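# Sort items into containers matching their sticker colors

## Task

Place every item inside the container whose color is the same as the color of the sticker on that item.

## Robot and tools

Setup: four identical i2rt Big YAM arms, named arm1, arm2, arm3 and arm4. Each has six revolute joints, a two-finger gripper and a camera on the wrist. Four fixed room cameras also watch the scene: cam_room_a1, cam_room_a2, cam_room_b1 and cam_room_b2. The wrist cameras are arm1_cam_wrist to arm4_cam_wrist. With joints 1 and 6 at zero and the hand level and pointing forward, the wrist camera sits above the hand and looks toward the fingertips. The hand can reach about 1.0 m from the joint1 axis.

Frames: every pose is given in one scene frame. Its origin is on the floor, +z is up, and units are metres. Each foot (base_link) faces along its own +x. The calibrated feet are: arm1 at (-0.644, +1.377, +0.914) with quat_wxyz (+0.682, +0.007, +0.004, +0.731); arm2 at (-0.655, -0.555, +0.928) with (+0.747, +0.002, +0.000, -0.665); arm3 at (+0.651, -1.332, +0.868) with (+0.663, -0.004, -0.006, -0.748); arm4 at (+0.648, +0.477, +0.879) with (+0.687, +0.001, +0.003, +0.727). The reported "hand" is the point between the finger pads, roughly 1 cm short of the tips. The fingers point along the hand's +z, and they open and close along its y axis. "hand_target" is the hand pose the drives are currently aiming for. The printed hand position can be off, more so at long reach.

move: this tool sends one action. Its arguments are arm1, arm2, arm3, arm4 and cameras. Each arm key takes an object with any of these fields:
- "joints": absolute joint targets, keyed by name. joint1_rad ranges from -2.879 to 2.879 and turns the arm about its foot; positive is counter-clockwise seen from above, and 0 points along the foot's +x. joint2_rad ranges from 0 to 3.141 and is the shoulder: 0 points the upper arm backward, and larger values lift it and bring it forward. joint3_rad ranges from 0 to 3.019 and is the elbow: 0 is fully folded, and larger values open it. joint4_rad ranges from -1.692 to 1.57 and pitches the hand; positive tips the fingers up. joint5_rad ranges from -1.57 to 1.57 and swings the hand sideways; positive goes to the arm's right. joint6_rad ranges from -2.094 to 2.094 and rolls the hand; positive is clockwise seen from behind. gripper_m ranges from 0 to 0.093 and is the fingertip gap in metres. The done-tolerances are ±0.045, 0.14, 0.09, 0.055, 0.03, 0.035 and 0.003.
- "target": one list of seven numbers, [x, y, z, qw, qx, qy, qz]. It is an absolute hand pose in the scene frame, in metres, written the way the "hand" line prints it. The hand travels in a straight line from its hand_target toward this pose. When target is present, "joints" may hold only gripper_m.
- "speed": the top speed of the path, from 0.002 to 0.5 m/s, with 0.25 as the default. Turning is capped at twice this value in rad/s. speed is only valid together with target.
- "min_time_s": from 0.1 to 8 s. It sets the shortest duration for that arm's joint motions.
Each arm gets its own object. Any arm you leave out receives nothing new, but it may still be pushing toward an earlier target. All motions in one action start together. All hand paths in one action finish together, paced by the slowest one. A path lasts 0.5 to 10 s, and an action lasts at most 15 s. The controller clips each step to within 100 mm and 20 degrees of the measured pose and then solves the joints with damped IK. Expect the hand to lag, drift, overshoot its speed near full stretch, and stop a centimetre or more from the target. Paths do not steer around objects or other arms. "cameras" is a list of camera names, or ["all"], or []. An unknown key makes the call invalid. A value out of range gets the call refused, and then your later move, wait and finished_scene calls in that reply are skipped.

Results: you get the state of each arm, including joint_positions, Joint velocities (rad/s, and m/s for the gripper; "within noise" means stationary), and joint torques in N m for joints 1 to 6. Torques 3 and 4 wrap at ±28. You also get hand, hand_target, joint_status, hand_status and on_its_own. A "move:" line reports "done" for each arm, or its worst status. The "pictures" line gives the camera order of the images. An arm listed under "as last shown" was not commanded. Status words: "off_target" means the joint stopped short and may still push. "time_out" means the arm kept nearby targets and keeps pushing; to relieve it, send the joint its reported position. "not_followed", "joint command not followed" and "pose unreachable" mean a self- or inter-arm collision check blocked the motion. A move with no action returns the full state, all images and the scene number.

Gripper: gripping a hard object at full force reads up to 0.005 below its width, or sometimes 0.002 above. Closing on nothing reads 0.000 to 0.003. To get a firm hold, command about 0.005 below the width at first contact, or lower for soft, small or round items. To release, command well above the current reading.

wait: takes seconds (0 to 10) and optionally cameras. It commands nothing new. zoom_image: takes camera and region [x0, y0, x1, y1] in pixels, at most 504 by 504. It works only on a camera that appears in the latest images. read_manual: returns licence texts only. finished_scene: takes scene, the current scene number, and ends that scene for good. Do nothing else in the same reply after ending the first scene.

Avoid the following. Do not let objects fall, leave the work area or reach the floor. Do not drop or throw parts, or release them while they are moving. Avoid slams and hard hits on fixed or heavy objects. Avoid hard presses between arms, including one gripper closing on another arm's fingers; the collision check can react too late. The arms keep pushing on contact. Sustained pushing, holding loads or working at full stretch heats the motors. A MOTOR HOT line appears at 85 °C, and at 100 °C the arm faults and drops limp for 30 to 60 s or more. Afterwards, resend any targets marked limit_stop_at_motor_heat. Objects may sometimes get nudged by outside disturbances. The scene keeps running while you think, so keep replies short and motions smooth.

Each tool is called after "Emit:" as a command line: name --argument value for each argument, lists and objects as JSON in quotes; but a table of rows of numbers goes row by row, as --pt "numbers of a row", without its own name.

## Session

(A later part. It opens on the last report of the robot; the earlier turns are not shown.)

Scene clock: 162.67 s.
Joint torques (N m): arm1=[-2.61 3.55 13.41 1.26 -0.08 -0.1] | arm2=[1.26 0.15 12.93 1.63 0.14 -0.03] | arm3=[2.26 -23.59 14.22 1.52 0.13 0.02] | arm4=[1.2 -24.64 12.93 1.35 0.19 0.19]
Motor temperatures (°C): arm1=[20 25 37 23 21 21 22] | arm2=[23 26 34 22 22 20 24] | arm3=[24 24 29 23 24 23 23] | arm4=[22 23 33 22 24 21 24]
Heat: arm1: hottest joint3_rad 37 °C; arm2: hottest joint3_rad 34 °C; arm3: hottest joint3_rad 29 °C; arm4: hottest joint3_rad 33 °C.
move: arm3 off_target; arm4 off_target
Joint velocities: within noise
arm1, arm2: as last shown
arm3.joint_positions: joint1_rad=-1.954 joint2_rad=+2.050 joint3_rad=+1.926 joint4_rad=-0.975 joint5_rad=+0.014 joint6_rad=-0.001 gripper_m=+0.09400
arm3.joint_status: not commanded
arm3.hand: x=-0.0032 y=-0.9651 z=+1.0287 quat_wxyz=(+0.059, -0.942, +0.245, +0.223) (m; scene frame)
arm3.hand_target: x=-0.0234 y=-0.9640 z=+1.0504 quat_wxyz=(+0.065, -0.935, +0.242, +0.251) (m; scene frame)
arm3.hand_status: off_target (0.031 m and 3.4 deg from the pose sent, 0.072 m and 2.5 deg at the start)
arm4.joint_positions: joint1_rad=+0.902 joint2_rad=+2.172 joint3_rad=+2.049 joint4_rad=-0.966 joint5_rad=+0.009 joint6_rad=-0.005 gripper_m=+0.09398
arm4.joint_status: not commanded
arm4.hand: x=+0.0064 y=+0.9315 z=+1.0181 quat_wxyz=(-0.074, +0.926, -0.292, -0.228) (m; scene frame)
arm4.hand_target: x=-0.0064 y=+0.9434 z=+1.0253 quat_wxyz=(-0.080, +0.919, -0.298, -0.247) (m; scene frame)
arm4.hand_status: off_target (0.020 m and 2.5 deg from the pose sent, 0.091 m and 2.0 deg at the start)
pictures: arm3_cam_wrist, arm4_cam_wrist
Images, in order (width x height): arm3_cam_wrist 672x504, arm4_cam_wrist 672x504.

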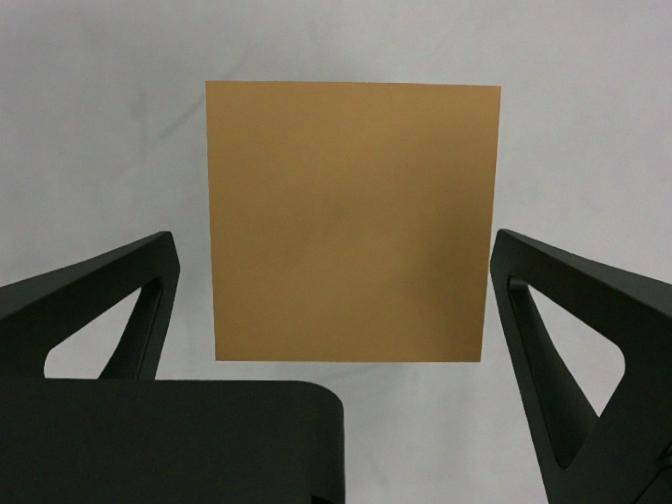

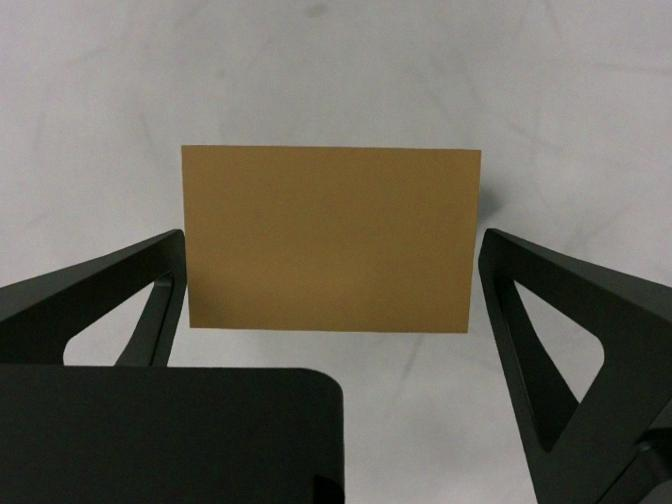

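Emit:
move --arm3 '{"target":[-0.028,-0.958,1.036,0.0648,-0.9351,0.2419,0.2505],"speed":0.06}' --arm4 '{"target":[-0.0095,0.944,1.003,0.08,-0.9187,0.2985,0.2462],"speed":0.06}' --cameras '["arm3_cam_wrist","arm4_cam_wrist"]'

Scene clock: 171.30 s.
Joint torques (N m): arm1=[-3.19 3.31 13.5 1.1 -0.05 -0.06] | arm2=[1.2 0.15 12.94 1.61 0.14 -0.04] | arm3=[2.08 -22.89 13.96 1.54 0.05 -0.01] | arm4=[0.79 -23.94 10.74 1.36 0.19 0.18]
Motor temperatures (°C): arm1=[20 25 37 23 21 21 22] | arm2=[23 26 35 22 22 20 23] | arm3=[24 24 30 23 24 23 23] | arm4=[22 24 36 22 24 21 24]
Heat: arm1: hottest joint3_rad 37 °C; arm2: hottest joint3_rad 35 °C; arm3: hottest joint3_rad 30 °C; arm4: hottest joint3_rad 36 °C.
move: arm3 off_target; arm4 off_target
Joint velocities: within noise
arm1, arm2: as last shown
arm3.joint_positions: joint1_rad=-1.954 joint2_rad=+2.062 joint3_rad=+1.926 joint4_rad=-0.951 joint5_rad=+0.014 joint6_rad=-0.001 gripper_m=+0.09399
arm3.joint_status: not commanded
arm3.hand: x=-0.0080 y=-0.9625 z=+1.0224 quat_wxyz=(+0.060, -0.940, +0.245, +0.228) (m; scene frame)
arm3.hand_target: x=-0.0267 y=-0.9588 z=+1.0363 quat_wxyz=(+0.065, -0.935, +0.242, +0.251) (m; scene frame)
arm3.hand_status: off_target (0.025 m and 2.8 deg from the pose sent, 0.027 m and 3.4 deg at the start)
arm4.joint_positions: joint1_rad=+0.902 joint2_rad=+2.182 joint3_rad=+2.049 joint4_rad=-0.922 joint5_rad=+0.009 joint6_rad=-0.003 gripper_m=+0.09398
arm4.joint_status: not commanded
arm4.hand: x=-0.0014 y=+0.9370 z=+1.0157 quat_wxyz=(-0.079, +0.922, -0.292, -0.243) (m; scene frame)
arm4.hand_target: x=-0.0088 y=+0.9436 z=+1.0032 quat_wxyz=(-0.080, +0.919, -0.298, -0.246) (m; scene frame)
arm4.hand_status: off_target (0.017 m and 0.9 deg from the pose sent, 0.025 m and 2.5 deg at the start)
pictures: arm3_cam_wrist, arm4_cam_wrist
Images, in order (width x height): arm3_cam_wrist 672x504, arm4_cam_wrist 672x504.

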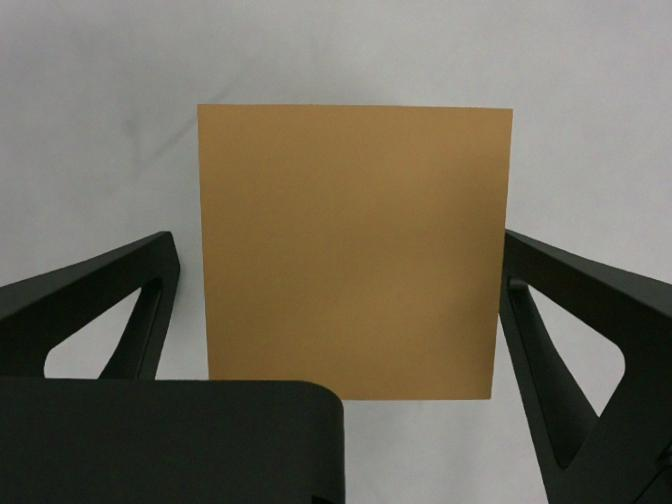

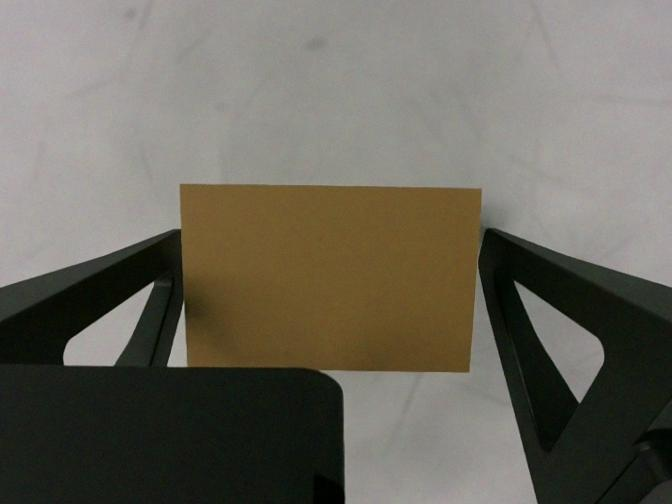

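Emit:
move --arm3 '{"joints":{"gripper_m":0.045}}' --arm4 '{"target":[-0.0105,0.942,0.989,0.08,-0.9187,0.2985,0.2462],"speed":0.05}' --cameras '["arm3_cam_wrist","arm4_cam_wrist"]'

Scene clock: 176.70 s.
Joint torques (N m): arm1=[-3.14 2.96 13.42 1.09 -0.03 -0.06] | arm2=[1.26 0.21 12.93 1.63 0.14 -0.04] | arm3=[2.2 -22.83 13.96 1.54 0.04 -0.02] | arm4=[1.08 -23.77 8.83 1.33 0.21 0.17]
Motor temperatures (°C): arm1=[20 25 37 23 21 21 22] | arm2=[23 26 35 22 22 20 23] | arm3=[24 24 31 23 24 23 23] | arm4=[22 25 37 22 24 21 24]
Heat: arm1: hottest joint3_rad 37 °C; arm2: hottest joint3_rad 35 °C; arm3: hottest joint3_rad 31 °C; arm4: hottest joint3_rad 37 °C.
move: arm3 off_target; arm4 off_target
Joint velocities: within noise
arm1, arm2: as last shown
arm3.joint_positions: joint1_rad=-1.954 joint2_rad=+2.062 joint3_rad=+1.926 joint4_rad=-0.951 joint5_rad=+0.014 joint6_rad=-0.001 gripper_m=+0.05316
arm3.joint_status: gripper_m off_target (ended at +0.05318, target +0.04500)
arm3.hand: x=-0.0081 y=-0.9624 z=+1.0225 quat_wxyz=(+0.060, -0.940, +0.245, +0.228) (m; scene frame)
arm3.hand_target: x=-0.0267 y=-0.9588 z=+1.0363 quat_wxyz=(+0.065, -0.935, +0.242, +0.251) (m; scene frame)
arm3.hand_status: not commanded
arm4.joint_positions: joint1_rad=+0.902 joint2_rad=+2.186 joint3_rad=+2.049 joint4_rad=-0.890 joint5_rad=+0.010 joint6_rad=-0.001 gripper_m=+0.09398
arm4.joint_status: not commanded
arm4.hand: x=-0.0068 y=+0.9412 z=+1.0170 quat_wxyz=(-0.084, +0.918, -0.292, -0.256) (m; scene frame)
arm4.hand_target: x=-0.0095 y=+0.9414 z=+0.9895 quat_wxyz=(-0.080, +0.919, -0.298, -0.246) (m; scene frame)
arm4.hand_status: off_target (0.028 m and 1.4 deg from the pose sent, 0.028 m and 0.9 deg at the start)
pictures: arm3_cam_wrist, arm4_cam_wrist
Images, in order (width x height): arm3_cam_wrist 672x504, arm4_cam_wrist 672x504.

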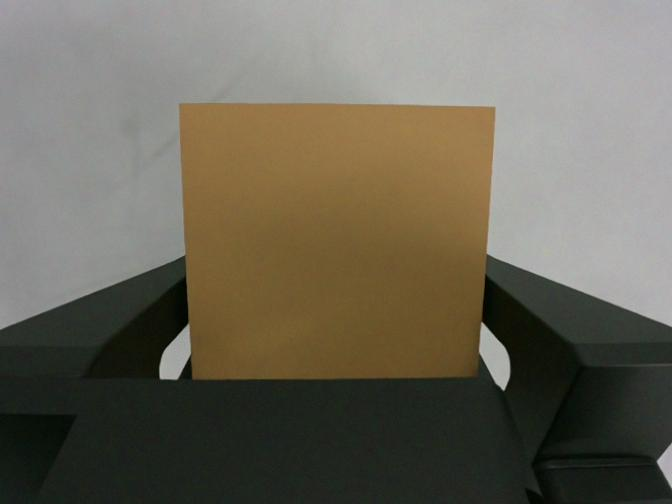

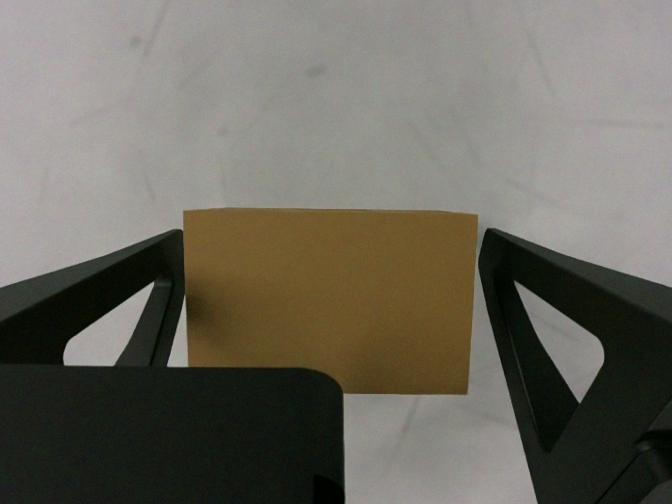

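Emit:
move --arm4 '{"target":[-0.014,0.935,0.980,0.08,-0.9187,0.2985,0.2462],"speed":0.05}' --cameras '["arm4_cam_wrist"]'

Scene clock: 183.47 s.
Joint torques (N m): arm1=[-3.14 3.66 13.42 1.24 -0.02 -0.03] | arm2=[1.26 0.21 12.93 1.62 0.14 -0.03] | arm3=[2.08 -22.83 13.96 1.57 0.04 -0.02] | arm4=[1.73 -23.94 8.35 1.48 0.1 0.15]
Motor temperatures (°C): arm1=[20 25 37 23 21 21 22] | arm2=[23 25 35 22 22 20 23] | arm3=[24 24 32 23 24 23 23] | arm4=[22 25 37 22 24 21 24]
Heat: arm1: hottest joint3_rad 37 °C; arm2: hottest joint3_rad 35 °C; arm3: hottest joint3_rad 32 °C; arm4: hottest joint3_rad 37 °C.
move: arm4 off_target
Joint velocities: within noise
arm1, arm2, arm3: as last shown
arm4.joint_positions: joint1_rad=+0.905 joint2_rad=+2.186 joint3_rad=+2.033 joint4_rad=-0.869 joint5_rad=+0.019 joint6_rad=+0.009 gripper_m=+0.09398
arm4.joint_status: not commanded
arm4.hand: x=-0.0077 y=+0.9403 z=+1.0117 quat_wxyz=(-0.087, +0.916, -0.296, -0.258) (m; scene frame)
arm4.hand_target: x=-0.0129 y=+0.9342 z=+0.9805 quat_wxyz=(-0.080, +0.919, -0.298, -0.246) (m; scene frame)
arm4.hand_status: off_target (0.033 m and 1.6 deg from the pose sent, 0.038 m and 1.4 deg at the start)
pictures: arm4_cam_wrist
Images, in order (width x height): arm4_cam_wrist 672x504.

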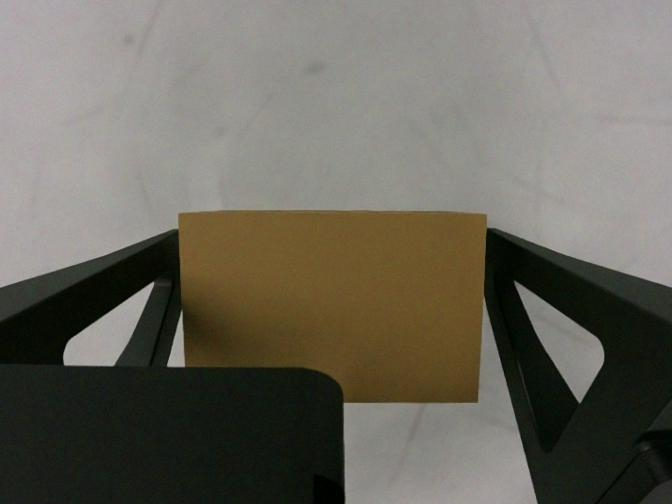

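Emit:
move --arm4 '{"joints":{"gripper_m":0.06}}'

Emit:
move --arm3 '{"target":[0.01,-0.972,1.12,0.0648,-0.9351,0.2419,0.2505],"speed":0.12}' --arm4 '{"target":[0.015,0.925,1.11,0.08,-0.9187,0.2985,0.2462],"speed":0.12}' --cameras '["arm3_cam_wrist","arm4_cam_wrist"]'

Emit:
move --arm3 '{"target":[0.290,-1.117,1.16,0.1016,-0.8907,0.2454,0.369],"speed":0.22}' --arm4 '{"target":[0.304,0.718,1.16,0.1138,-0.8821,0.2748,0.3654],"speed":0.22}'

Emit:
move --arm3 '{"joints":{"joint2_rad":0.75,"joint3_rad":1.3,"joint4_rad":-1.4,"joint5_rad":0,"joint6_rad":0},"min_time_s":2}' --arm4 '{"joints":{"joint2_rad":0.75,"joint3_rad":1.3,"joint4_rad":-1.4,"joint5_rad":0,"joint6_rad":0},"min_time_s":2}'

Emit:
move --arm3 '{"joints":{"joint1_rad":0.99},"min_time_s":3.5}' --arm4 '{"joints":{"joint1_rad":-1.127},"min_time_s":3}' --cameras '["arm3_cam_wrist","arm4_cam_wrist"]'

Scene clock: 197.30 s.
Joint torques (N m): arm1=[-2.9 3.72 13.3 1.06 -0.06 -0.05] | arm2=[1.2 0.15 12.92 1.61 0.13 -0.03] | arm3=[1.96 -22.89 14 1.55 0.04 -0.02] | arm4=[1.44 -23.41 8.44 1.32 0.01 0.17]
Motor temperatures (°C): arm1=[20 24 38 23 21 21 22] | arm2=[23 25 36 22 22 20 23] | arm3=[24 25 33 23 24 23 24] | arm4=[22 26 35 22 24 21 24]
Heat: arm1: hottest joint3_rad 38 °C; arm2: hottest joint3_rad 36 °C; arm3: hottest joint3_rad 33 °C; arm4: hottest joint3_rad 35 °C.
move: arm4 off_target
Joint velocities: within noise
arm1, arm2, arm3: as last shown
arm4.joint_positions: joint1_rad=+0.905 joint2_rad=+2.186 joint3_rad=+2.032 joint4_rad=-0.865 joint5_rad=+0.021 joint6_rad=+0.009 gripper_m=+0.06923
arm4.joint_status: gripper_m off_target (ended at +0.06926, target +0.06000)
arm4.hand: x=-0.0081 y=+0.9409 z=+1.0118 quat_wxyz=(-0.088, +0.915, -0.296, -0.259) (m; scene frame)
arm4.hand_target: x=-0.0129 y=+0.9343 z=+0.9805 quat_wxyz=(-0.080, +0.919, -0.298, -0.246) (m; scene frame)
arm4.hand_status: not commanded
pictures: none

Scene clock: 199.17 s.
Joint torques (N m): arm1=[-2.08 3.08 13.38 1.07 -0.04 -0.06] | arm2=[1.2 0.21 12.97 1.59 0.14 -0.03] | arm3=[1.55 -25.17 14.17 0.64 -0.09 -0.08] | arm4=[0.97 -26.93 12.78 0.32 -0.04 0.09]
Motor temperatures (°C): arm1=[20 24 38 23 21 21 22] | arm2=[23 25 36 22 22 20 23] | arm3=[24 25 33 23 24 23 24] | arm4=[22 26 36 22 24 21 25]
Heat: arm1: hottest joint3_rad 38 °C; arm2: hottest joint3_rad 36 °C; arm3: hottest joint3_rad 33 °C; arm4: hottest joint3_rad 36 °C.
move: arm3 off_target; arm4 off_target
Joint velocities: within noise
arm1, arm2: as last shown
arm3.joint_positions: joint1_rad=-1.954 joint2_rad=+1.964 joint3_rad=+1.926 joint4_rad=-1.069 joint5_rad=+0.014 joint6_rad=-0.001 gripper_m=+0.05316
arm3.joint_status: not commanded
arm3.hand: x=+0.0198 y=-0.9771 z=+1.0796 quat_wxyz=(+0.058, -0.943, +0.246, +0.218) (m; scene frame)
arm3.hand_target: x=+0.0118 y=-0.9729 z=+1.1198 quat_wxyz=(+0.065, -0.935, +0.242, +0.251) (m; scene frame)
arm3.hand_status: off_target (0.042 m and 3.9 deg from the pose sent, 0.100 m and 2.8 deg at the start)
arm4.joint_positions: joint1_rad=+0.905 joint2_rad=+2.103 joint3_rad=+2.089 joint4_rad=-1.087 joint5_rad=+0.017 joint6_rad=+0.009 gripper_m=+0.06923
arm4.joint_status: not commanded
arm4.hand: x=+0.0221 y=+0.9195 z=+1.0765 quat_wxyz=(-0.075, +0.925, -0.298, -0.221) (m; scene frame)
arm4.hand_target: x=+0.0161 y=+0.9241 z=+1.1098 quat_wxyz=(-0.080, +0.919, -0.298, -0.247) (m; scene frame)
arm4.hand_status: off_target (0.035 m and 3.0 deg from the pose sent, 0.102 m and 1.8 deg at the start)
pictures: arm3_cam_wrist, arm4_cam_wrist
Images, in order (width x height): arm3_cam_wrist 672x504, arm4_cam_wrist 672x504.

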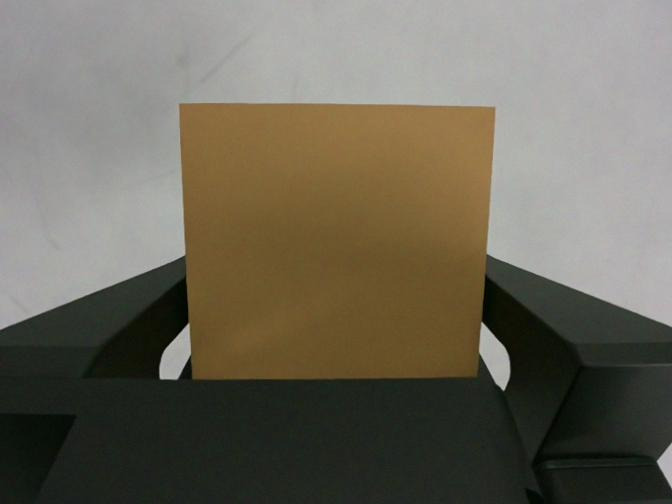

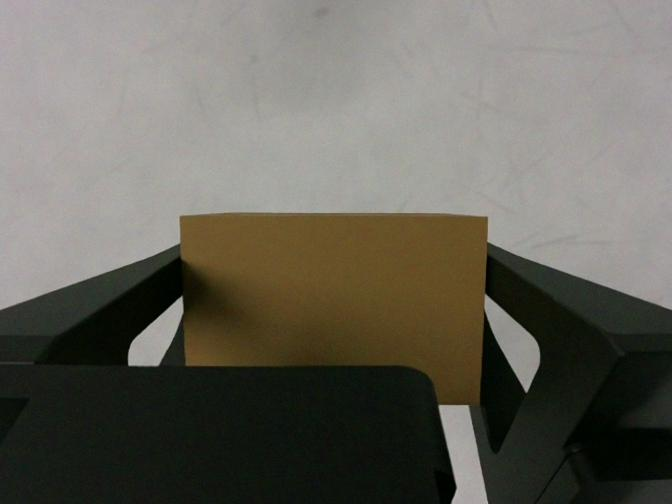

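Scene clock: 201.43 s.
Joint torques (N m): arm1=[-2.78 3.55 13.44 1.22 -0.05 0] | arm2=[1.08 0.15 12.92 1.61 0.14 -0.03] | arm3=[0.32 -6.24 9.87 1.69 0.11 0] | arm4=[0.79 -6.3 9.77 1.09 -0.03 -0.06]
Motor temperatures (°C): arm1=[20 24 38 23 21 21 22] | arm2=[23 25 36 22 22 20 23] | arm3=[24 25 33 23 24 23 24] | arm4=[22 26 36 22 24 21 25]
Heat: arm1: hottest joint3_rad 38 °C; arm2: hottest joint3_rad 36 °C; arm3: hottest joint3_rad 33 °C; arm4: hottest joint3_rad 36 °C.
move: arm3 done; arm4 done
Joint velocities: within noise
arm1, arm2: as last shown
arm3.joint_positions: joint1_rad=-1.955 joint2_rad=+0.952 joint3_rad=+0.933 joint4_rad=-0.759 joint5_rad=+0.020 joint6_rad=-0.001 gripper_m=+0.05316
arm3.joint_status: not commanded
arm3.hand: x=+0.2883 y=-1.1230 z=+1.1612 quat_wxyz=(+0.099, -0.893, +0.236, +0.369) (m; scene frame)
arm3.hand_target: x=+0.2901 y=-1.1171 z=+1.1599 quat_wxyz=(+0.102, -0.891, +0.245, +0.369) (m; scene frame)
arm3.hand_status: done (0.006 m and 1.1 deg from the pose sent, 0.315 m and 19.0 deg at the start)
arm4.joint_positions: joint1_rad=+0.905 joint2_rad=+0.965 joint3_rad=+0.898 joint4_rad=-0.718 joint5_rad=+0.007 joint6_rad=+0.006 gripper_m=+0.06923
arm4.joint_status: not commanded
arm4.hand: x=+0.3068 y=+0.7193 z=+1.1597 quat_wxyz=(-0.115, +0.879, -0.282, -0.366) (m; scene frame)
arm4.hand_target: x=+0.3040 y=+0.7180 z=+1.1599 quat_wxyz=(-0.114, +0.882, -0.275, -0.365) (m; scene frame)
arm4.hand_status: done (0.003 m and 0.9 deg from the pose sent, 0.356 m and 18.0 deg at the start)
pictures: none

Scene clock: 203.83 s.
Joint torques (N m): arm1=[-2.26 3.66 13.53 1.25 -0.07 -0.07] | arm2=[1.26 0.15 12.9 1.61 0.14 -0.03] | arm3=[0.44 -1.96 13.46 1.02 -0.08 -0.05] | arm4=[1.14 -1.96 11.88 0.7 -0.07 -0.04]
Motor temperatures (°C): arm1=[20 24 38 23 21 21 22] | arm2=[23 25 36 22 22 20 23] | arm3=[24 25 33 23 24 23 24] | arm4=[22 26 36 22 24 21 25]
Heat: arm1: hottest joint3_rad 38 °C; arm2: hottest joint3_rad 36 °C; arm3: hottest joint3_rad 33 °C; arm4: hottest joint3_rad 36 °C.
move: arm3 done; arm4 done
Joint velocities: within noise
arm1.joint_positions: joint1_rad=-2.266 joint2_rad=+0.647 joint3_rad=+1.356 joint4_rad=-1.490 joint5_rad=-0.009 joint6_rad=+0.007 gripper_m=+0.08996
arm1.joint_status: not commanded
arm1.hand: x=-0.4519 y=+1.2439 z=+1.3975 quat_wxyz=(-0.360, -0.286, -0.881, +0.114) (m; scene frame)
arm1.hand_target: x=-0.4564 y=+1.2445 z=+1.4159 quat_wxyz=(-0.373, -0.285, -0.874, +0.122) (m; scene frame)
arm1.hand_status: not commanded
arm2.joint_positions: joint1_rad=+0.922 joint2_rad=+0.649 joint3_rad=+1.359 joint4_rad=-1.486 joint5_rad=+0.003 joint6_rad=+0.011 gripper_m=+0.08193
arm2.joint_status: not commanded
arm2.hand: x=-0.4599 y=-0.6732 z=+1.4171 quat_wxyz=(-0.374, -0.248, -0.888, +0.099) (m; scene frame)
arm2.hand_target: x=-0.4643 y=-0.6698 z=+1.4332 quat_wxyz=(-0.385, -0.241, -0.885, +0.104) (m; scene frame)
arm2.hand_status: not commanded
arm3.joint_positions: joint1_rad=-1.955 joint2_rad=+0.752 joint3_rad=+1.247 joint4_rad=-1.395 joint5_rad=+0.003 joint6_rad=-0.001 gripper_m=+0.05316
arm3.joint_status: all done
arm3.hand: x=+0.4040 y=-1.1884 z=+1.2913 quat_wxyz=(+0.078, -0.915, +0.238, +0.316) (m; scene frame)
arm3.hand_target: x=+0.4071 y=-1.1861 z=+1.3170 quat_wxyz=(+0.084, -0.905, +0.242, +0.339) (m; scene frame)
arm3.hand_status: not commanded
arm4.joint_positions: joint1_rad=+0.905 joint2_rad=+0.753 joint3_rad=+1.252 joint4_rad=-1.389 joint5_rad=+0.004 joint6_rad=+0.006 gripper_m=+0.06924
arm4.joint_status: all done
arm4.hand: x=+0.4181 y=+0.6418 z=+1.3085 quat_wxyz=(-0.098, +0.898, -0.287, -0.320) (m; scene frame)
arm4.hand_target: x=+0.4196 y=+0.6385 z=+1.3315 quat_wxyz=(-0.103, +0.893, -0.279, -0.338) (m; scene frame)
arm4.hand_status: not commanded
pictures: none

Scene clock: 207.67 s.
Joint torques (N m): arm1=[-2.55 3.31 13.31 1.24 -0.01 -0.07] | arm2=[1.26 0.15 12.96 1.61 0.15 -0.03] | arm3=[1.85 -1.79 13.39 1.07 0.08 -0.04] | arm4=[0.97 -1.9 11.9 0.58 0.09 -0.03]
Motor temperatures (°C): arm1=[20 24 38 23 21 21 22] | arm2=[23 25 36 22 22 20 23] | arm3=[24 25 33 23 24 23 24] | arm4=[22 25 37 22 24 21 25]
Heat: arm1: hottest joint3_rad 38 °C; arm2: hottest joint3_rad 36 °C; arm3: hottest joint3_rad 33 °C; arm4: hottest joint3_rad 37 °C.
move: arm3 done; arm4 done
Joint velocities: within noise
arm1, arm2: as last shown
arm3.joint_positions: joint1_rad=+0.980 joint2_rad=+0.752 joint3_rad=+1.247 joint4_rad=-1.395 joint5_rad=-0.001 joint6_rad=-0.001 gripper_m=+0.05316
arm3.joint_status: all done
arm3.hand: x=+0.8639 y=-1.5102 z=+1.2962 quat_wxyz=(-0.311, -0.326, -0.884, +0.120) (m; scene frame)
arm3.hand_target: x=+0.8642 y=-1.5068 z=+1.3219 quat_wxyz=(-0.334, -0.320, -0.878, +0.127) (m; scene frame)
arm3.hand_status: not commanded
arm4.joint_positions: joint1_rad=-1.125 joint2_rad=+0.753 joint3_rad=+1.252 joint4_rad=-1.389 joint5_rad=+0.001 joint6_rad=+0.006 gripper_m=+0.06924
arm4.joint_status: all done
arm4.hand: x=+0.8987 y=+0.6145 z=+1.3063 quat_wxyz=(-0.320, +0.231, -0.915, -0.082) (m; scene frame)
arm4.hand_target: x=+0.8962 y=+0.6129 z=+1.3293 quat_wxyz=(-0.339, +0.232, -0.908, -0.086) (m; scene frame)
arm4.hand_status: not commanded
pictures: arm3_cam_wrist, arm4_cam_wrist
Images, in order (width x height): arm3_cam_wrist 672x504, arm4_cam_wrist 672x504.

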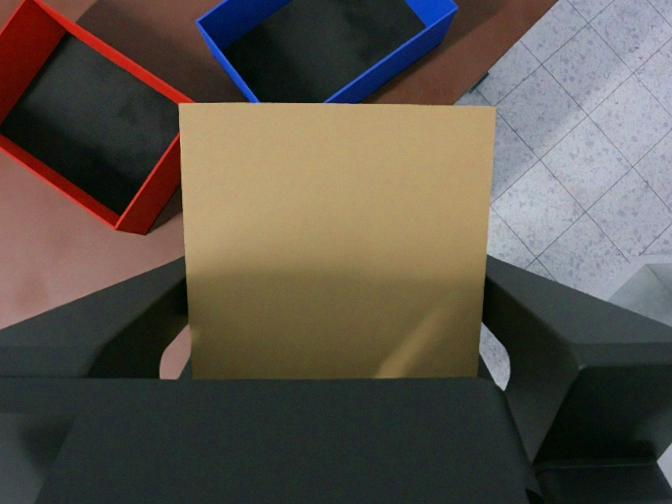

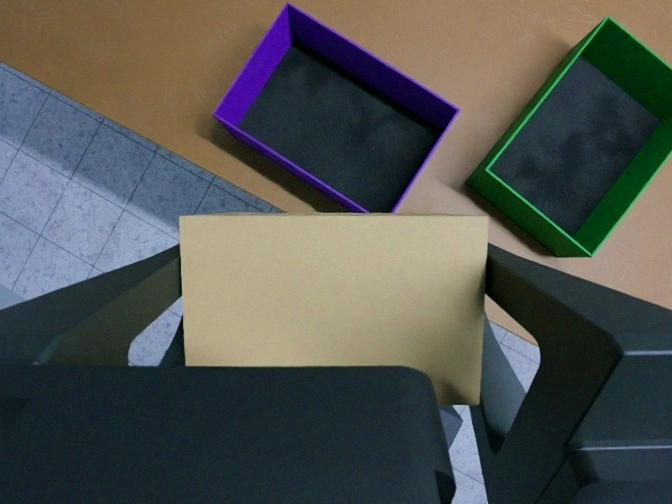

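Emit:
move --arm3 '{"target":[1.165,-1.768,0.92,0.2216,0.334,0.9126,-0.0811],"speed":0.3}' --arm4 '{"target":[1.118,0.732,0.92,0.264,-0.236,0.9328,0.0668],"speed":0.3}'

Emit:
move --arm3 '{"target":[1.162,-1.764,0.81,0.2216,0.334,0.9126,-0.0811],"speed":0.2}' --arm4 '{"target":[1.116,0.730,0.81,0.264,-0.236,0.9328,0.0668],"speed":0.2}' --cameras '["arm3_cam_wrist","arm4_cam_wrist","cam_room_a1","cam_room_a2"]'

Emit:
zoom_image --camera "cam_room_a1" --region '[90, 270, 230, 410]'

Emit:
zoom_image --camera "cam_room_a2" --region '[330, 260, 470, 400]'

Scene clock: 218.30 s.
Joint torques (N m): arm1=[-2.78 3.14 13.41 0.96 -0.02 -0.08] | arm2=[1.2 0.15 12.94 1.65 0.14 -0.03] | arm3=[1.49 -22.18 12.3 1.09 -0.07 -0.03] | arm4=[0.56 -15.03 9.77 1.37 0.06 -0.02]
Motor temperatures (°C): arm1=[20 24 38 23 21 21 22] | arm2=[23 25 36 22 22 20 23] | arm3=[24 25 33 23 24 23 24] | arm4=[22 25 38 22 24 21 25]
Heat: arm1: hottest joint3_rad 38 °C; arm2: hottest joint3_rad 36 °C; arm3: hottest joint3_rad 33 °C; arm4: hottest joint3_rad 38 °C.
move: arm3 off_target; arm4 off_target
Joint velocities: within noise
arm1, arm2: as last shown
arm3.joint_positions: joint1_rad=+0.980 joint2_rad=+1.970 joint3_rad=+1.397 joint4_rad=-0.600 joint5_rad=-0.009 joint6_rad=-0.001 gripper_m=+0.05316
arm3.joint_status: not commanded
arm3.hand: x=+1.1429 y=-1.7543 z=+0.8910 quat_wxyz=(-0.189, -0.339, -0.919, +0.071) (m; scene frame)
arm3.hand_target: x=+1.1636 y=-1.7668 z=+0.9209 quat_wxyz=(-0.222, -0.334, -0.913, +0.081) (m; scene frame)
arm3.hand_status: off_target (0.039 m and 4.0 deg from the pose sent, 0.547 m and 11.7 deg at the start)
arm4.joint_positions: joint1_rad=-1.125 joint2_rad=+1.633 joint3_rad=+0.877 joint4_rad=-0.320 joint5_rad=+0.001 joint6_rad=+0.006 gripper_m=+0.06924
arm4.joint_status: not commanded
arm4.hand: x=+1.0946 y=+0.7217 z=+0.9004 quat_wxyz=(-0.235, +0.238, -0.941, -0.060) (m; scene frame)
arm4.hand_target: x=+1.1169 y=+0.7313 z=+0.9209 quat_wxyz=(-0.264, +0.236, -0.933, -0.067) (m; scene frame)
arm4.hand_status: off_target (0.032 m and 3.5 deg from the pose sent, 0.459 m and 7.0 deg at the start)
pictures: none

Scene clock: 219.60 s.
Joint torques (N m): arm1=[-2.96 3.25 13.38 1.2 -0.05 -0.02] | arm2=[1.2 0.15 12.93 1.58 0.14 -0.03] | arm3=[1.67 -22.77 7.49 1.55 0 -0.01] | arm4=[0.38 -16.56 5.45 1.47 0.02 0]
Motor temperatures (°C): arm1=[20 24 38 23 21 21 22] | arm2=[23 25 36 22 22 20 23] | arm3=[24 25 33 23 24 23 24] | arm4=[22 25 38 22 24 21 25]
Heat: arm1: hottest joint3_rad 38 °C; arm2: hottest joint3_rad 36 °C; arm3: hottest joint3_rad 33 °C; arm4: hottest joint3_rad 38 °C.
move: arm3 off_target; arm4 done
Joint velocities: within noise
arm1, arm2: as last shown
arm3.joint_positions: joint1_rad=+0.980 joint2_rad=+2.129 joint3_rad=+1.366 joint4_rad=-0.370 joint5_rad=-0.009 joint6_rad=-0.001 gripper_m=+0.05316
arm3.joint_status: not commanded
arm3.hand: x=+1.1526 y=-1.7638 z=+0.8013 quat_wxyz=(-0.208, -0.338, -0.915, +0.078) (m; scene frame)
arm3.hand_target: x=+1.1619 y=-1.7639 z=+0.8101 quat_wxyz=(-0.222, -0.334, -0.913, +0.081) (m; scene frame)
arm3.hand_status: off_target (0.013 m and 1.6 deg from the pose sent, 0.084 m and 4.0 deg at the start)
arm4.joint_positions: joint1_rad=-1.125 joint2_rad=+1.878 joint3_rad=+0.852 joint4_rad=-0.010 joint5_rad=+0.001 joint6_rad=+0.006 gripper_m=+0.06924
arm4.joint_status: not commanded
arm4.hand: x=+1.1087 y=+0.7293 z=+0.8071 quat_wxyz=(-0.254, +0.237, -0.936, -0.065) (m; scene frame)
arm4.hand_target: x=+1.1160 y=+0.7299 z=+0.8102 quat_wxyz=(-0.264, +0.236, -0.933, -0.067) (m; scene frame)
arm4.hand_status: done (0.008 m and 1.3 deg from the pose sent, 0.093 m and 3.6 deg at the start)
pictures: arm3_cam_wrist, arm4_cam_wrist, cam_room_a1, cam_room_a2
Images, in order (width x height): arm3_cam_wrist 672x504, arm4_cam_wrist 672x504, cam_room_a1 672x504, cam_room_a2 672x504.

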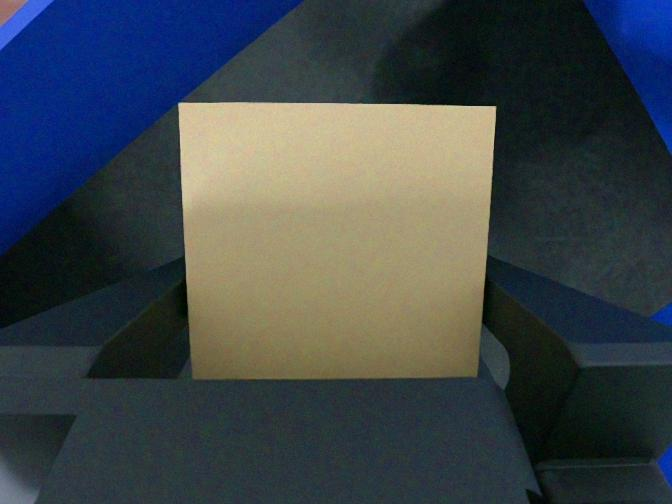

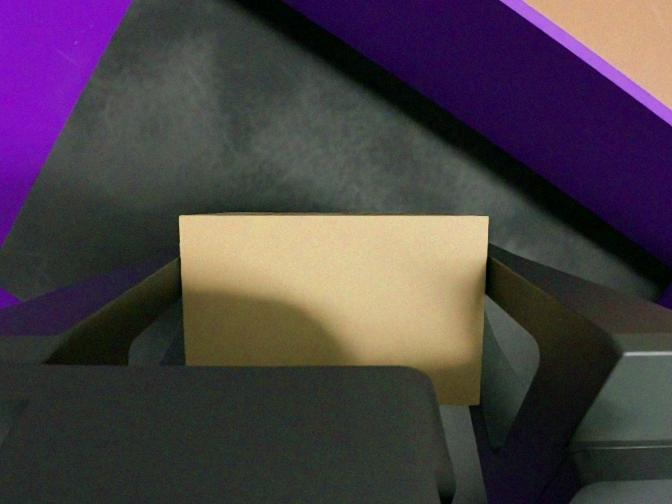

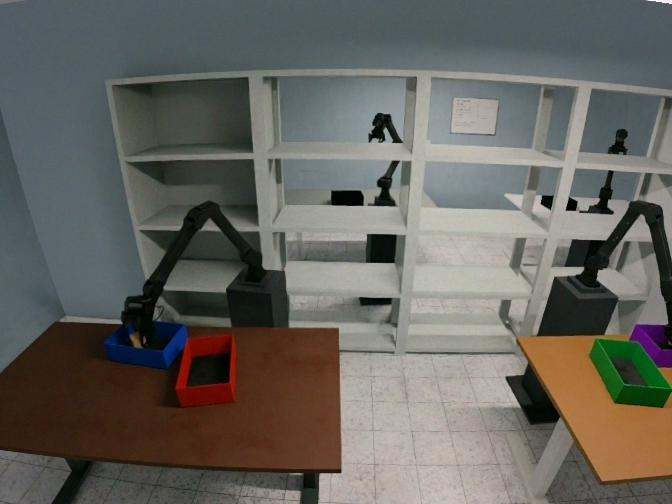

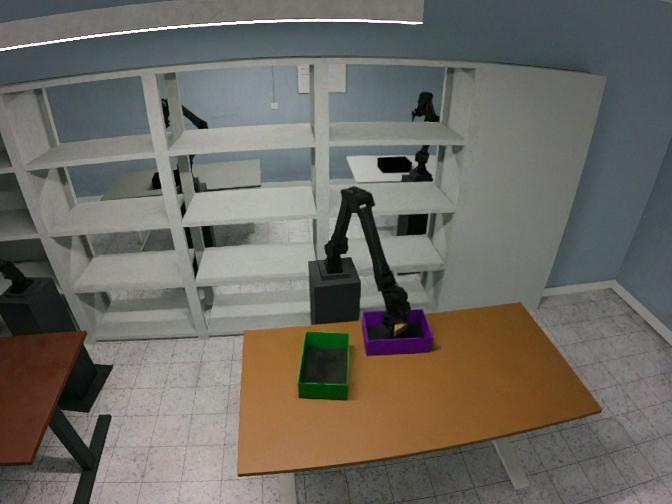

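Scaled by 3.600.

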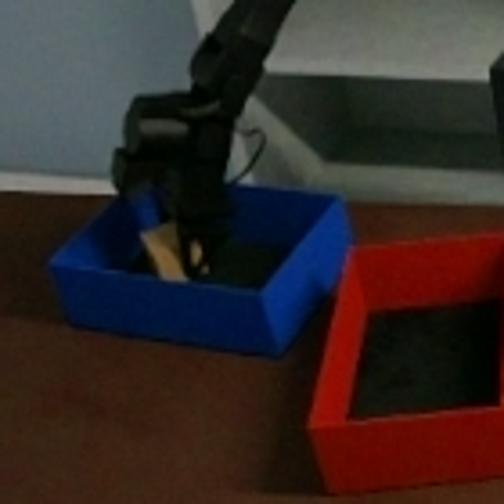

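Scaled by 3.600.

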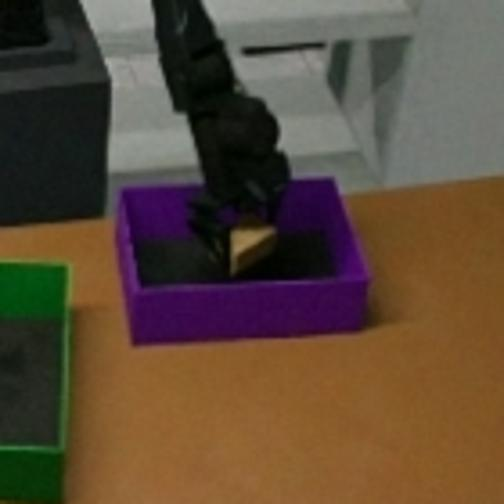

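Emit:
move --arm3 '{"target":[1.160,-1.764,0.768,0.2216,0.334,0.9126,-0.0811],"speed":0.12}' --arm4 '{"target":[1.116,0.730,0.758,0.264,-0.236,0.9328,0.0668],"speed":0.12}'

Emit:
move --arm3 '{"target":[1.160,-1.764,0.750,0.2216,0.334,0.9126,-0.0811],"speed":0.05}' --arm4 '{"target":[1.116,0.730,0.743,0.264,-0.236,0.9328,0.0668],"speed":0.05}'

Emit:
move --arm3 '{"target":[1.160,-1.764,0.740,0.2216,0.334,0.9126,-0.0811],"speed":0.05}' --arm4 '{"target":[1.116,0.730,0.733,0.264,-0.236,0.9328,0.0668],"speed":0.05}'

Emit:
move --arm3 '{"target":[1.160,-1.764,0.732,0.2216,0.334,0.9126,-0.0811],"speed":0.05}' --arm4 '{"target":[1.116,0.730,0.726,0.264,-0.236,0.9328,0.0668],"speed":0.05}' --cameras '["arm3_cam_wrist","arm4_cam_wrist","cam_room_a1","cam_room_a2"]'

Emit:
zoom_image --camera "cam_room_a1" --region '[90, 270, 230, 410]'

Emit:
zoom_image --camera "cam_room_a2" --region '[330, 260, 470, 400]'

Scene clock: 232.87 s.
Joint torques (N m): arm1=[-3.02 3.49 13.38 1.26 -0.06 -0.05] | arm2=[1.2 0.15 12.96 1.63 0.14 -0.04] | arm3=[1.61 -21.54 6.65 1.59 -0.03 -0.02] | arm4=[0.5 -16.38 4.89 1.43 0.03 -0.02]
Motor temperatures (°C): arm1=[20 24 38 23 21 21 22] | arm2=[23 25 36 22 22 20 23] | arm3=[24 25 32 23 24 23 24] | arm4=[22 25 35 22 24 21 26]
Heat: arm1: hottest joint3_rad 38 °C; arm2: hottest joint3_rad 36 °C; arm3: hottest joint3_rad 32 °C; arm4: hottest joint3_rad 35 °C.
move: arm3 done; arm4 done
Joint velocities: within noise
arm1, arm2: as last shown
arm3.joint_positions: joint1_rad=+0.980 joint2_rad=+2.189 joint3_rad=+1.363 joint4_rad=-0.288 joint5_rad=-0.009 joint6_rad=-0.001 gripper_m=+0.05316
arm3.joint_status: not commanded
arm3.hand: x=+1.1554 y=-1.7666 z=+0.7704 quat_wxyz=(-0.217, -0.337, -0.913, +0.081) (m; scene frame)
arm3.hand_target: x=+1.1599 y=-1.7640 z=+0.7681 quat_wxyz=(-0.222, -0.334, -0.913, +0.081) (m; scene frame)
arm3.hand_status: done (0.006 m and 0.6 deg from the pose sent, 0.034 m and 1.6 deg at the start)
arm4.joint_positions: joint1_rad=-1.125 joint2_rad=+2.011 joint3_rad=+0.852 joint4_rad=+0.124 joint5_rad=+0.001 joint6_rad=+0.006 gripper_m=+0.06924
arm4.joint_status: not commanded
arm4.hand: x=+1.1071 y=+0.7284 z=+0.7567 quat_wxyz=(-0.254, +0.237, -0.936, -0.065) (m; scene frame)
arm4.hand_target: x=+1.1160 y=+0.7299 z=+0.7583 quat_wxyz=(-0.264, +0.236, -0.933, -0.067) (m; scene frame)
arm4.hand_status: done (0.009 m and 1.3 deg from the pose sent, 0.050 m and 1.3 deg at the start)
pictures: none

Scene clock: 233.87 s.
Joint torques (N m): arm1=[-3.08 3.43 13.29 1.46 -0.04 0] | arm2=[1.32 0.09 12.93 1.58 0.14 -0.03] | arm3=[1.55 -21.6 6.69 1.61 -0.02 -0.02] | arm4=[0.15 -15.91 5.05 1.58 0.04 -0.02]
Motor temperatures (°C): arm1=[20 24 38 23 21 21 22] | arm2=[23 25 36 22 22 20 23] | arm3=[24 25 32 23 24 23 24] | arm4=[22 25 35 22 24 21 26]
Heat: arm1: hottest joint3_rad 38 °C; arm2: hottest joint3_rad 36 °C; arm3: hottest joint3_rad 32 °C; arm4: hottest joint3_rad 35 °C.
move: arm3 done; arm4 done
Joint velocities: within noise
arm1, arm2: as last shown
arm3.joint_positions: joint1_rad=+0.980 joint2_rad=+2.218 joint3_rad=+1.363 joint4_rad=-0.256 joint5_rad=-0.009 joint6_rad=-0.001 gripper_m=+0.05316
arm3.joint_status: not commanded
arm3.hand: x=+1.1555 y=-1.7669 z=+0.7552 quat_wxyz=(-0.218, -0.337, -0.912, +0.082) (m; scene frame)
arm3.hand_target: x=+1.1599 y=-1.7640 z=+0.7502 quat_wxyz=(-0.222, -0.334, -0.913, +0.081) (m; scene frame)
arm3.hand_status: done (0.008 m and 0.5 deg from the pose sent, 0.021 m and 0.6 deg at the start)
arm4.joint_positions: joint1_rad=-1.125 joint2_rad=+2.042 joint3_rad=+0.852 joint4_rad=+0.159 joint5_rad=+0.001 joint6_rad=+0.006 gripper_m=+0.06924
arm4.joint_status: not commanded
arm4.hand: x=+1.1068 y=+0.7282 z=+0.7459 quat_wxyz=(-0.256, +0.236, -0.935, -0.065) (m; scene frame)
arm4.hand_target: x=+1.1158 y=+0.7298 z=+0.7432 quat_wxyz=(-0.264, +0.236, -0.933, -0.067) (m; scene frame)
arm4.hand_status: done (0.010 m and 1.0 deg from the pose sent, 0.016 m and 1.3 deg at the start)
pictures: none

Scene clock: 234.83 s.
Joint torques (N m): arm1=[-2.32 3.02 13.56 1.13 -0.04 -0.02] | arm2=[1.2 0.09 12.94 1.58 0.14 -0.04] | arm3=[1.73 -20.95 6.79 1.57 -0.02 -0.02] | arm4=[0.38 -15.33 5.24 1.4 0.03 0.02]
Motor temperatures (°C): arm1=[20 24 38 23 21 21 22] | arm2=[23 25 36 22 22 20 23] | arm3=[24 25 32 23 24 23 24] | arm4=[22 25 35 22 24 21 26]
Heat: arm1: hottest joint3_rad 38 °C; arm2: hottest joint3_rad 36 °C; arm3: hottest joint3_rad 32 °C; arm4: hottest joint3_rad 35 °C.
move: arm3 done; arm4 off_target
Joint velocities: within noise
arm1, arm2: as last shown
arm3.joint_positions: joint1_rad=+0.980 joint2_rad=+2.231 joint3_rad=+1.363 joint4_rad=-0.236 joint5_rad=-0.009 joint6_rad=-0.001 gripper_m=+0.05316
arm3.joint_status: not commanded
arm3.hand: x=+1.1563 y=-1.7676 z=+0.7491 quat_wxyz=(-0.221, -0.336, -0.912, +0.083) (m; scene frame)
arm3.hand_target: x=+1.1598 y=-1.7639 z=+0.7402 quat_wxyz=(-0.222, -0.334, -0.913, +0.081) (m; scene frame)
arm3.hand_status: done (0.010 m and 0.3 deg from the pose sent, 0.016 m and 0.5 deg at the start)
arm4.joint_positions: joint1_rad=-1.125 joint2_rad=+2.065 joint3_rad=+0.852 joint4_rad=+0.184 joint5_rad=+0.001 joint6_rad=+0.006 gripper_m=+0.06924
arm4.joint_status: not commanded
arm4.hand: x=+1.1062 y=+0.7279 z=+0.7377 quat_wxyz=(-0.257, +0.237, -0.935, -0.066) (m; scene frame)
arm4.hand_target: x=+1.1157 y=+0.7297 z=+0.7332 quat_wxyz=(-0.264, +0.236, -0.933, -0.067) (m; scene frame)
arm4.hand_status: off_target (0.011 m and 0.9 deg from the pose sent, 0.016 m and 1.0 deg at the start)
pictures: none

Scene clock: 235.80 s.
Joint torques (N m): arm1=[-3.08 3.55 13.34 1.1 -0.07 -0.04] | arm2=[1.2 0.03 12.93 1.61 0.14 -0.03] | arm3=[1.55 -19.72 6.83 1.65 -0.01 -0.03] | arm4=[0.26 -13.92 5.31 1.44 0.03 -0.03]
Motor temperatures (°C): arm1=[20 24 38 23 21 21 22] | arm2=[23 25 36 22 22 20 23] | arm3=[24 25 31 23 24 23 24] | arm4=[22 25 34 22 24 21 26]
Heat: arm1: hottest joint3_rad 38 °C; arm2: hottest joint3_rad 36 °C; arm3: hottest joint3_rad 31 °C; arm4: hottest joint3_rad 34 °C.
move: arm3 off_target; arm4 off_target
Joint velocities: within noise
arm1, arm2: as last shown
arm3.joint_positions: joint1_rad=+0.980 joint2_rad=+2.234 joint3_rad=+1.363 joint4_rad=-0.223 joint5_rad=-0.009 joint6_rad=-0.001 gripper_m=+0.05316
arm3.joint_status: not commanded
arm3.hand: x=+1.1578 y=-1.7690 z=+0.7486 quat_wxyz=(-0.226, -0.336, -0.911, +0.084) (m; scene frame)
arm3.hand_target: x=+1.1595 y=-1.7637 z=+0.7323 quat_wxyz=(-0.221, -0.334, -0.913, +0.081) (m; scene frame)
arm3.hand_status: off_target (0.017 m and 0.7 deg from the pose sent, 0.018 m and 0.3 deg at the start)
arm4.joint_positions: joint1_rad=-1.125 joint2_rad=+2.070 joint3_rad=+0.852 joint4_rad=+0.202 joint5_rad=+0.001 joint6_rad=+0.006 gripper_m=+0.06924
arm4.joint_status: not commanded
arm4.hand: x=+1.1082 y=+0.7290 z=+0.7373 quat_wxyz=(-0.263, +0.236, -0.933, -0.067) (m; scene frame)
arm4.hand_target: x=+1.1154 y=+0.7296 z=+0.7263 quat_wxyz=(-0.264, +0.236, -0.933, -0.067) (m; scene frame)
arm4.hand_status: off_target (0.014 m and 0.1 deg from the pose sent, 0.015 m and 0.8 deg at the start)
pictures: arm3_cam_wrist, arm4_cam_wrist, cam_room_a1, cam_room_a2
Images, in order (width x height): arm3_cam_wrist 672x504, arm4_cam_wrist 672x504, cam_room_a1 672x504, cam_room_a2 672x504.

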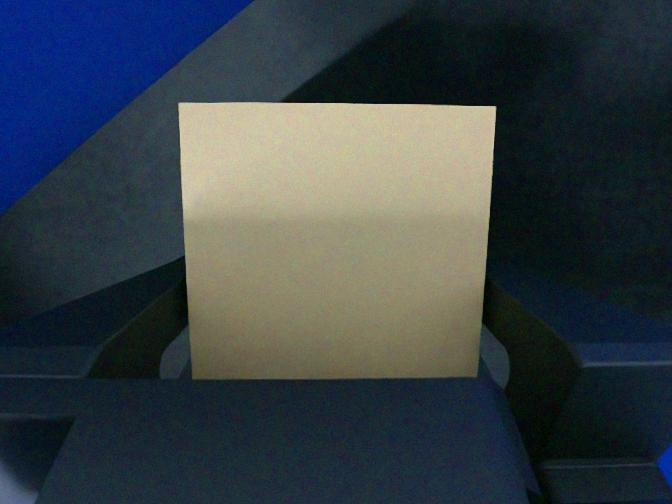

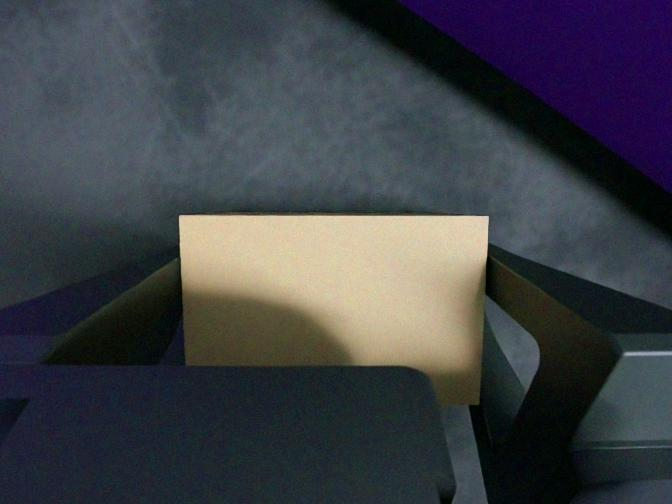

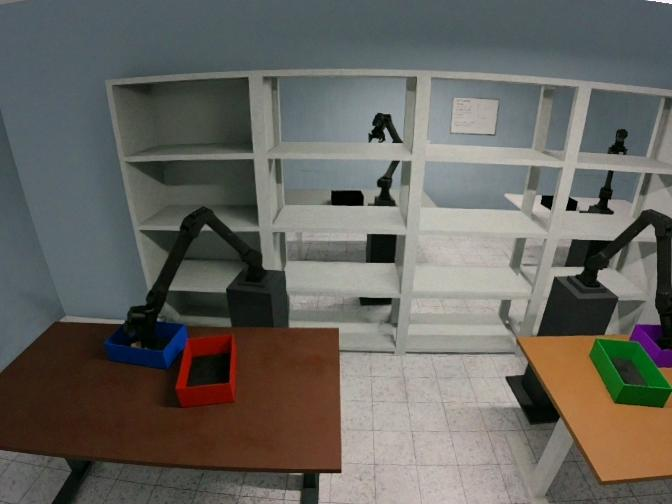

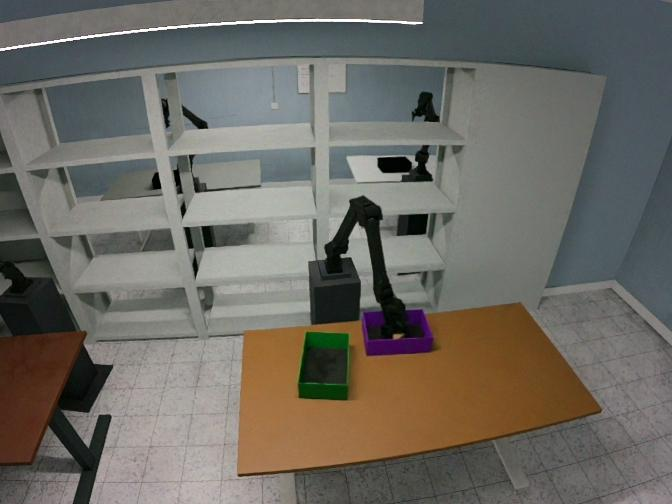

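Scaled by 3.600.

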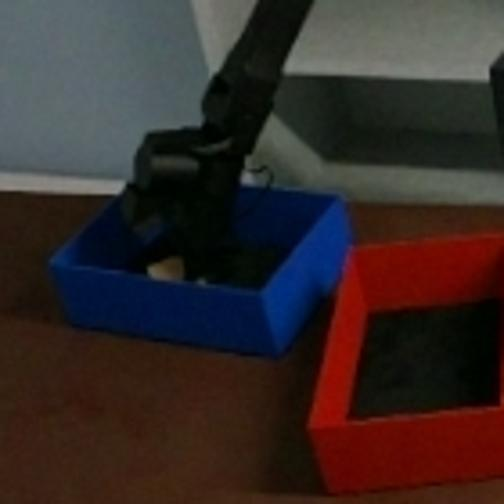

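Scaled by 3.600.

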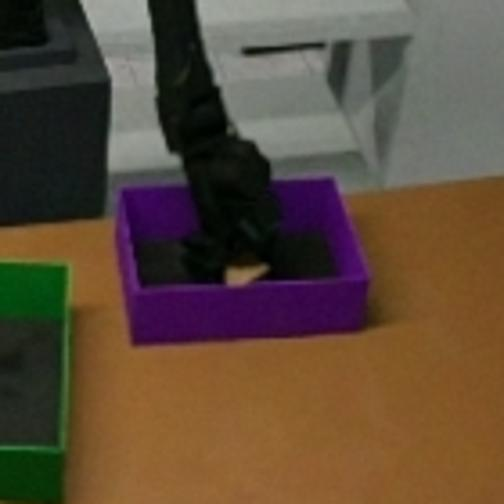

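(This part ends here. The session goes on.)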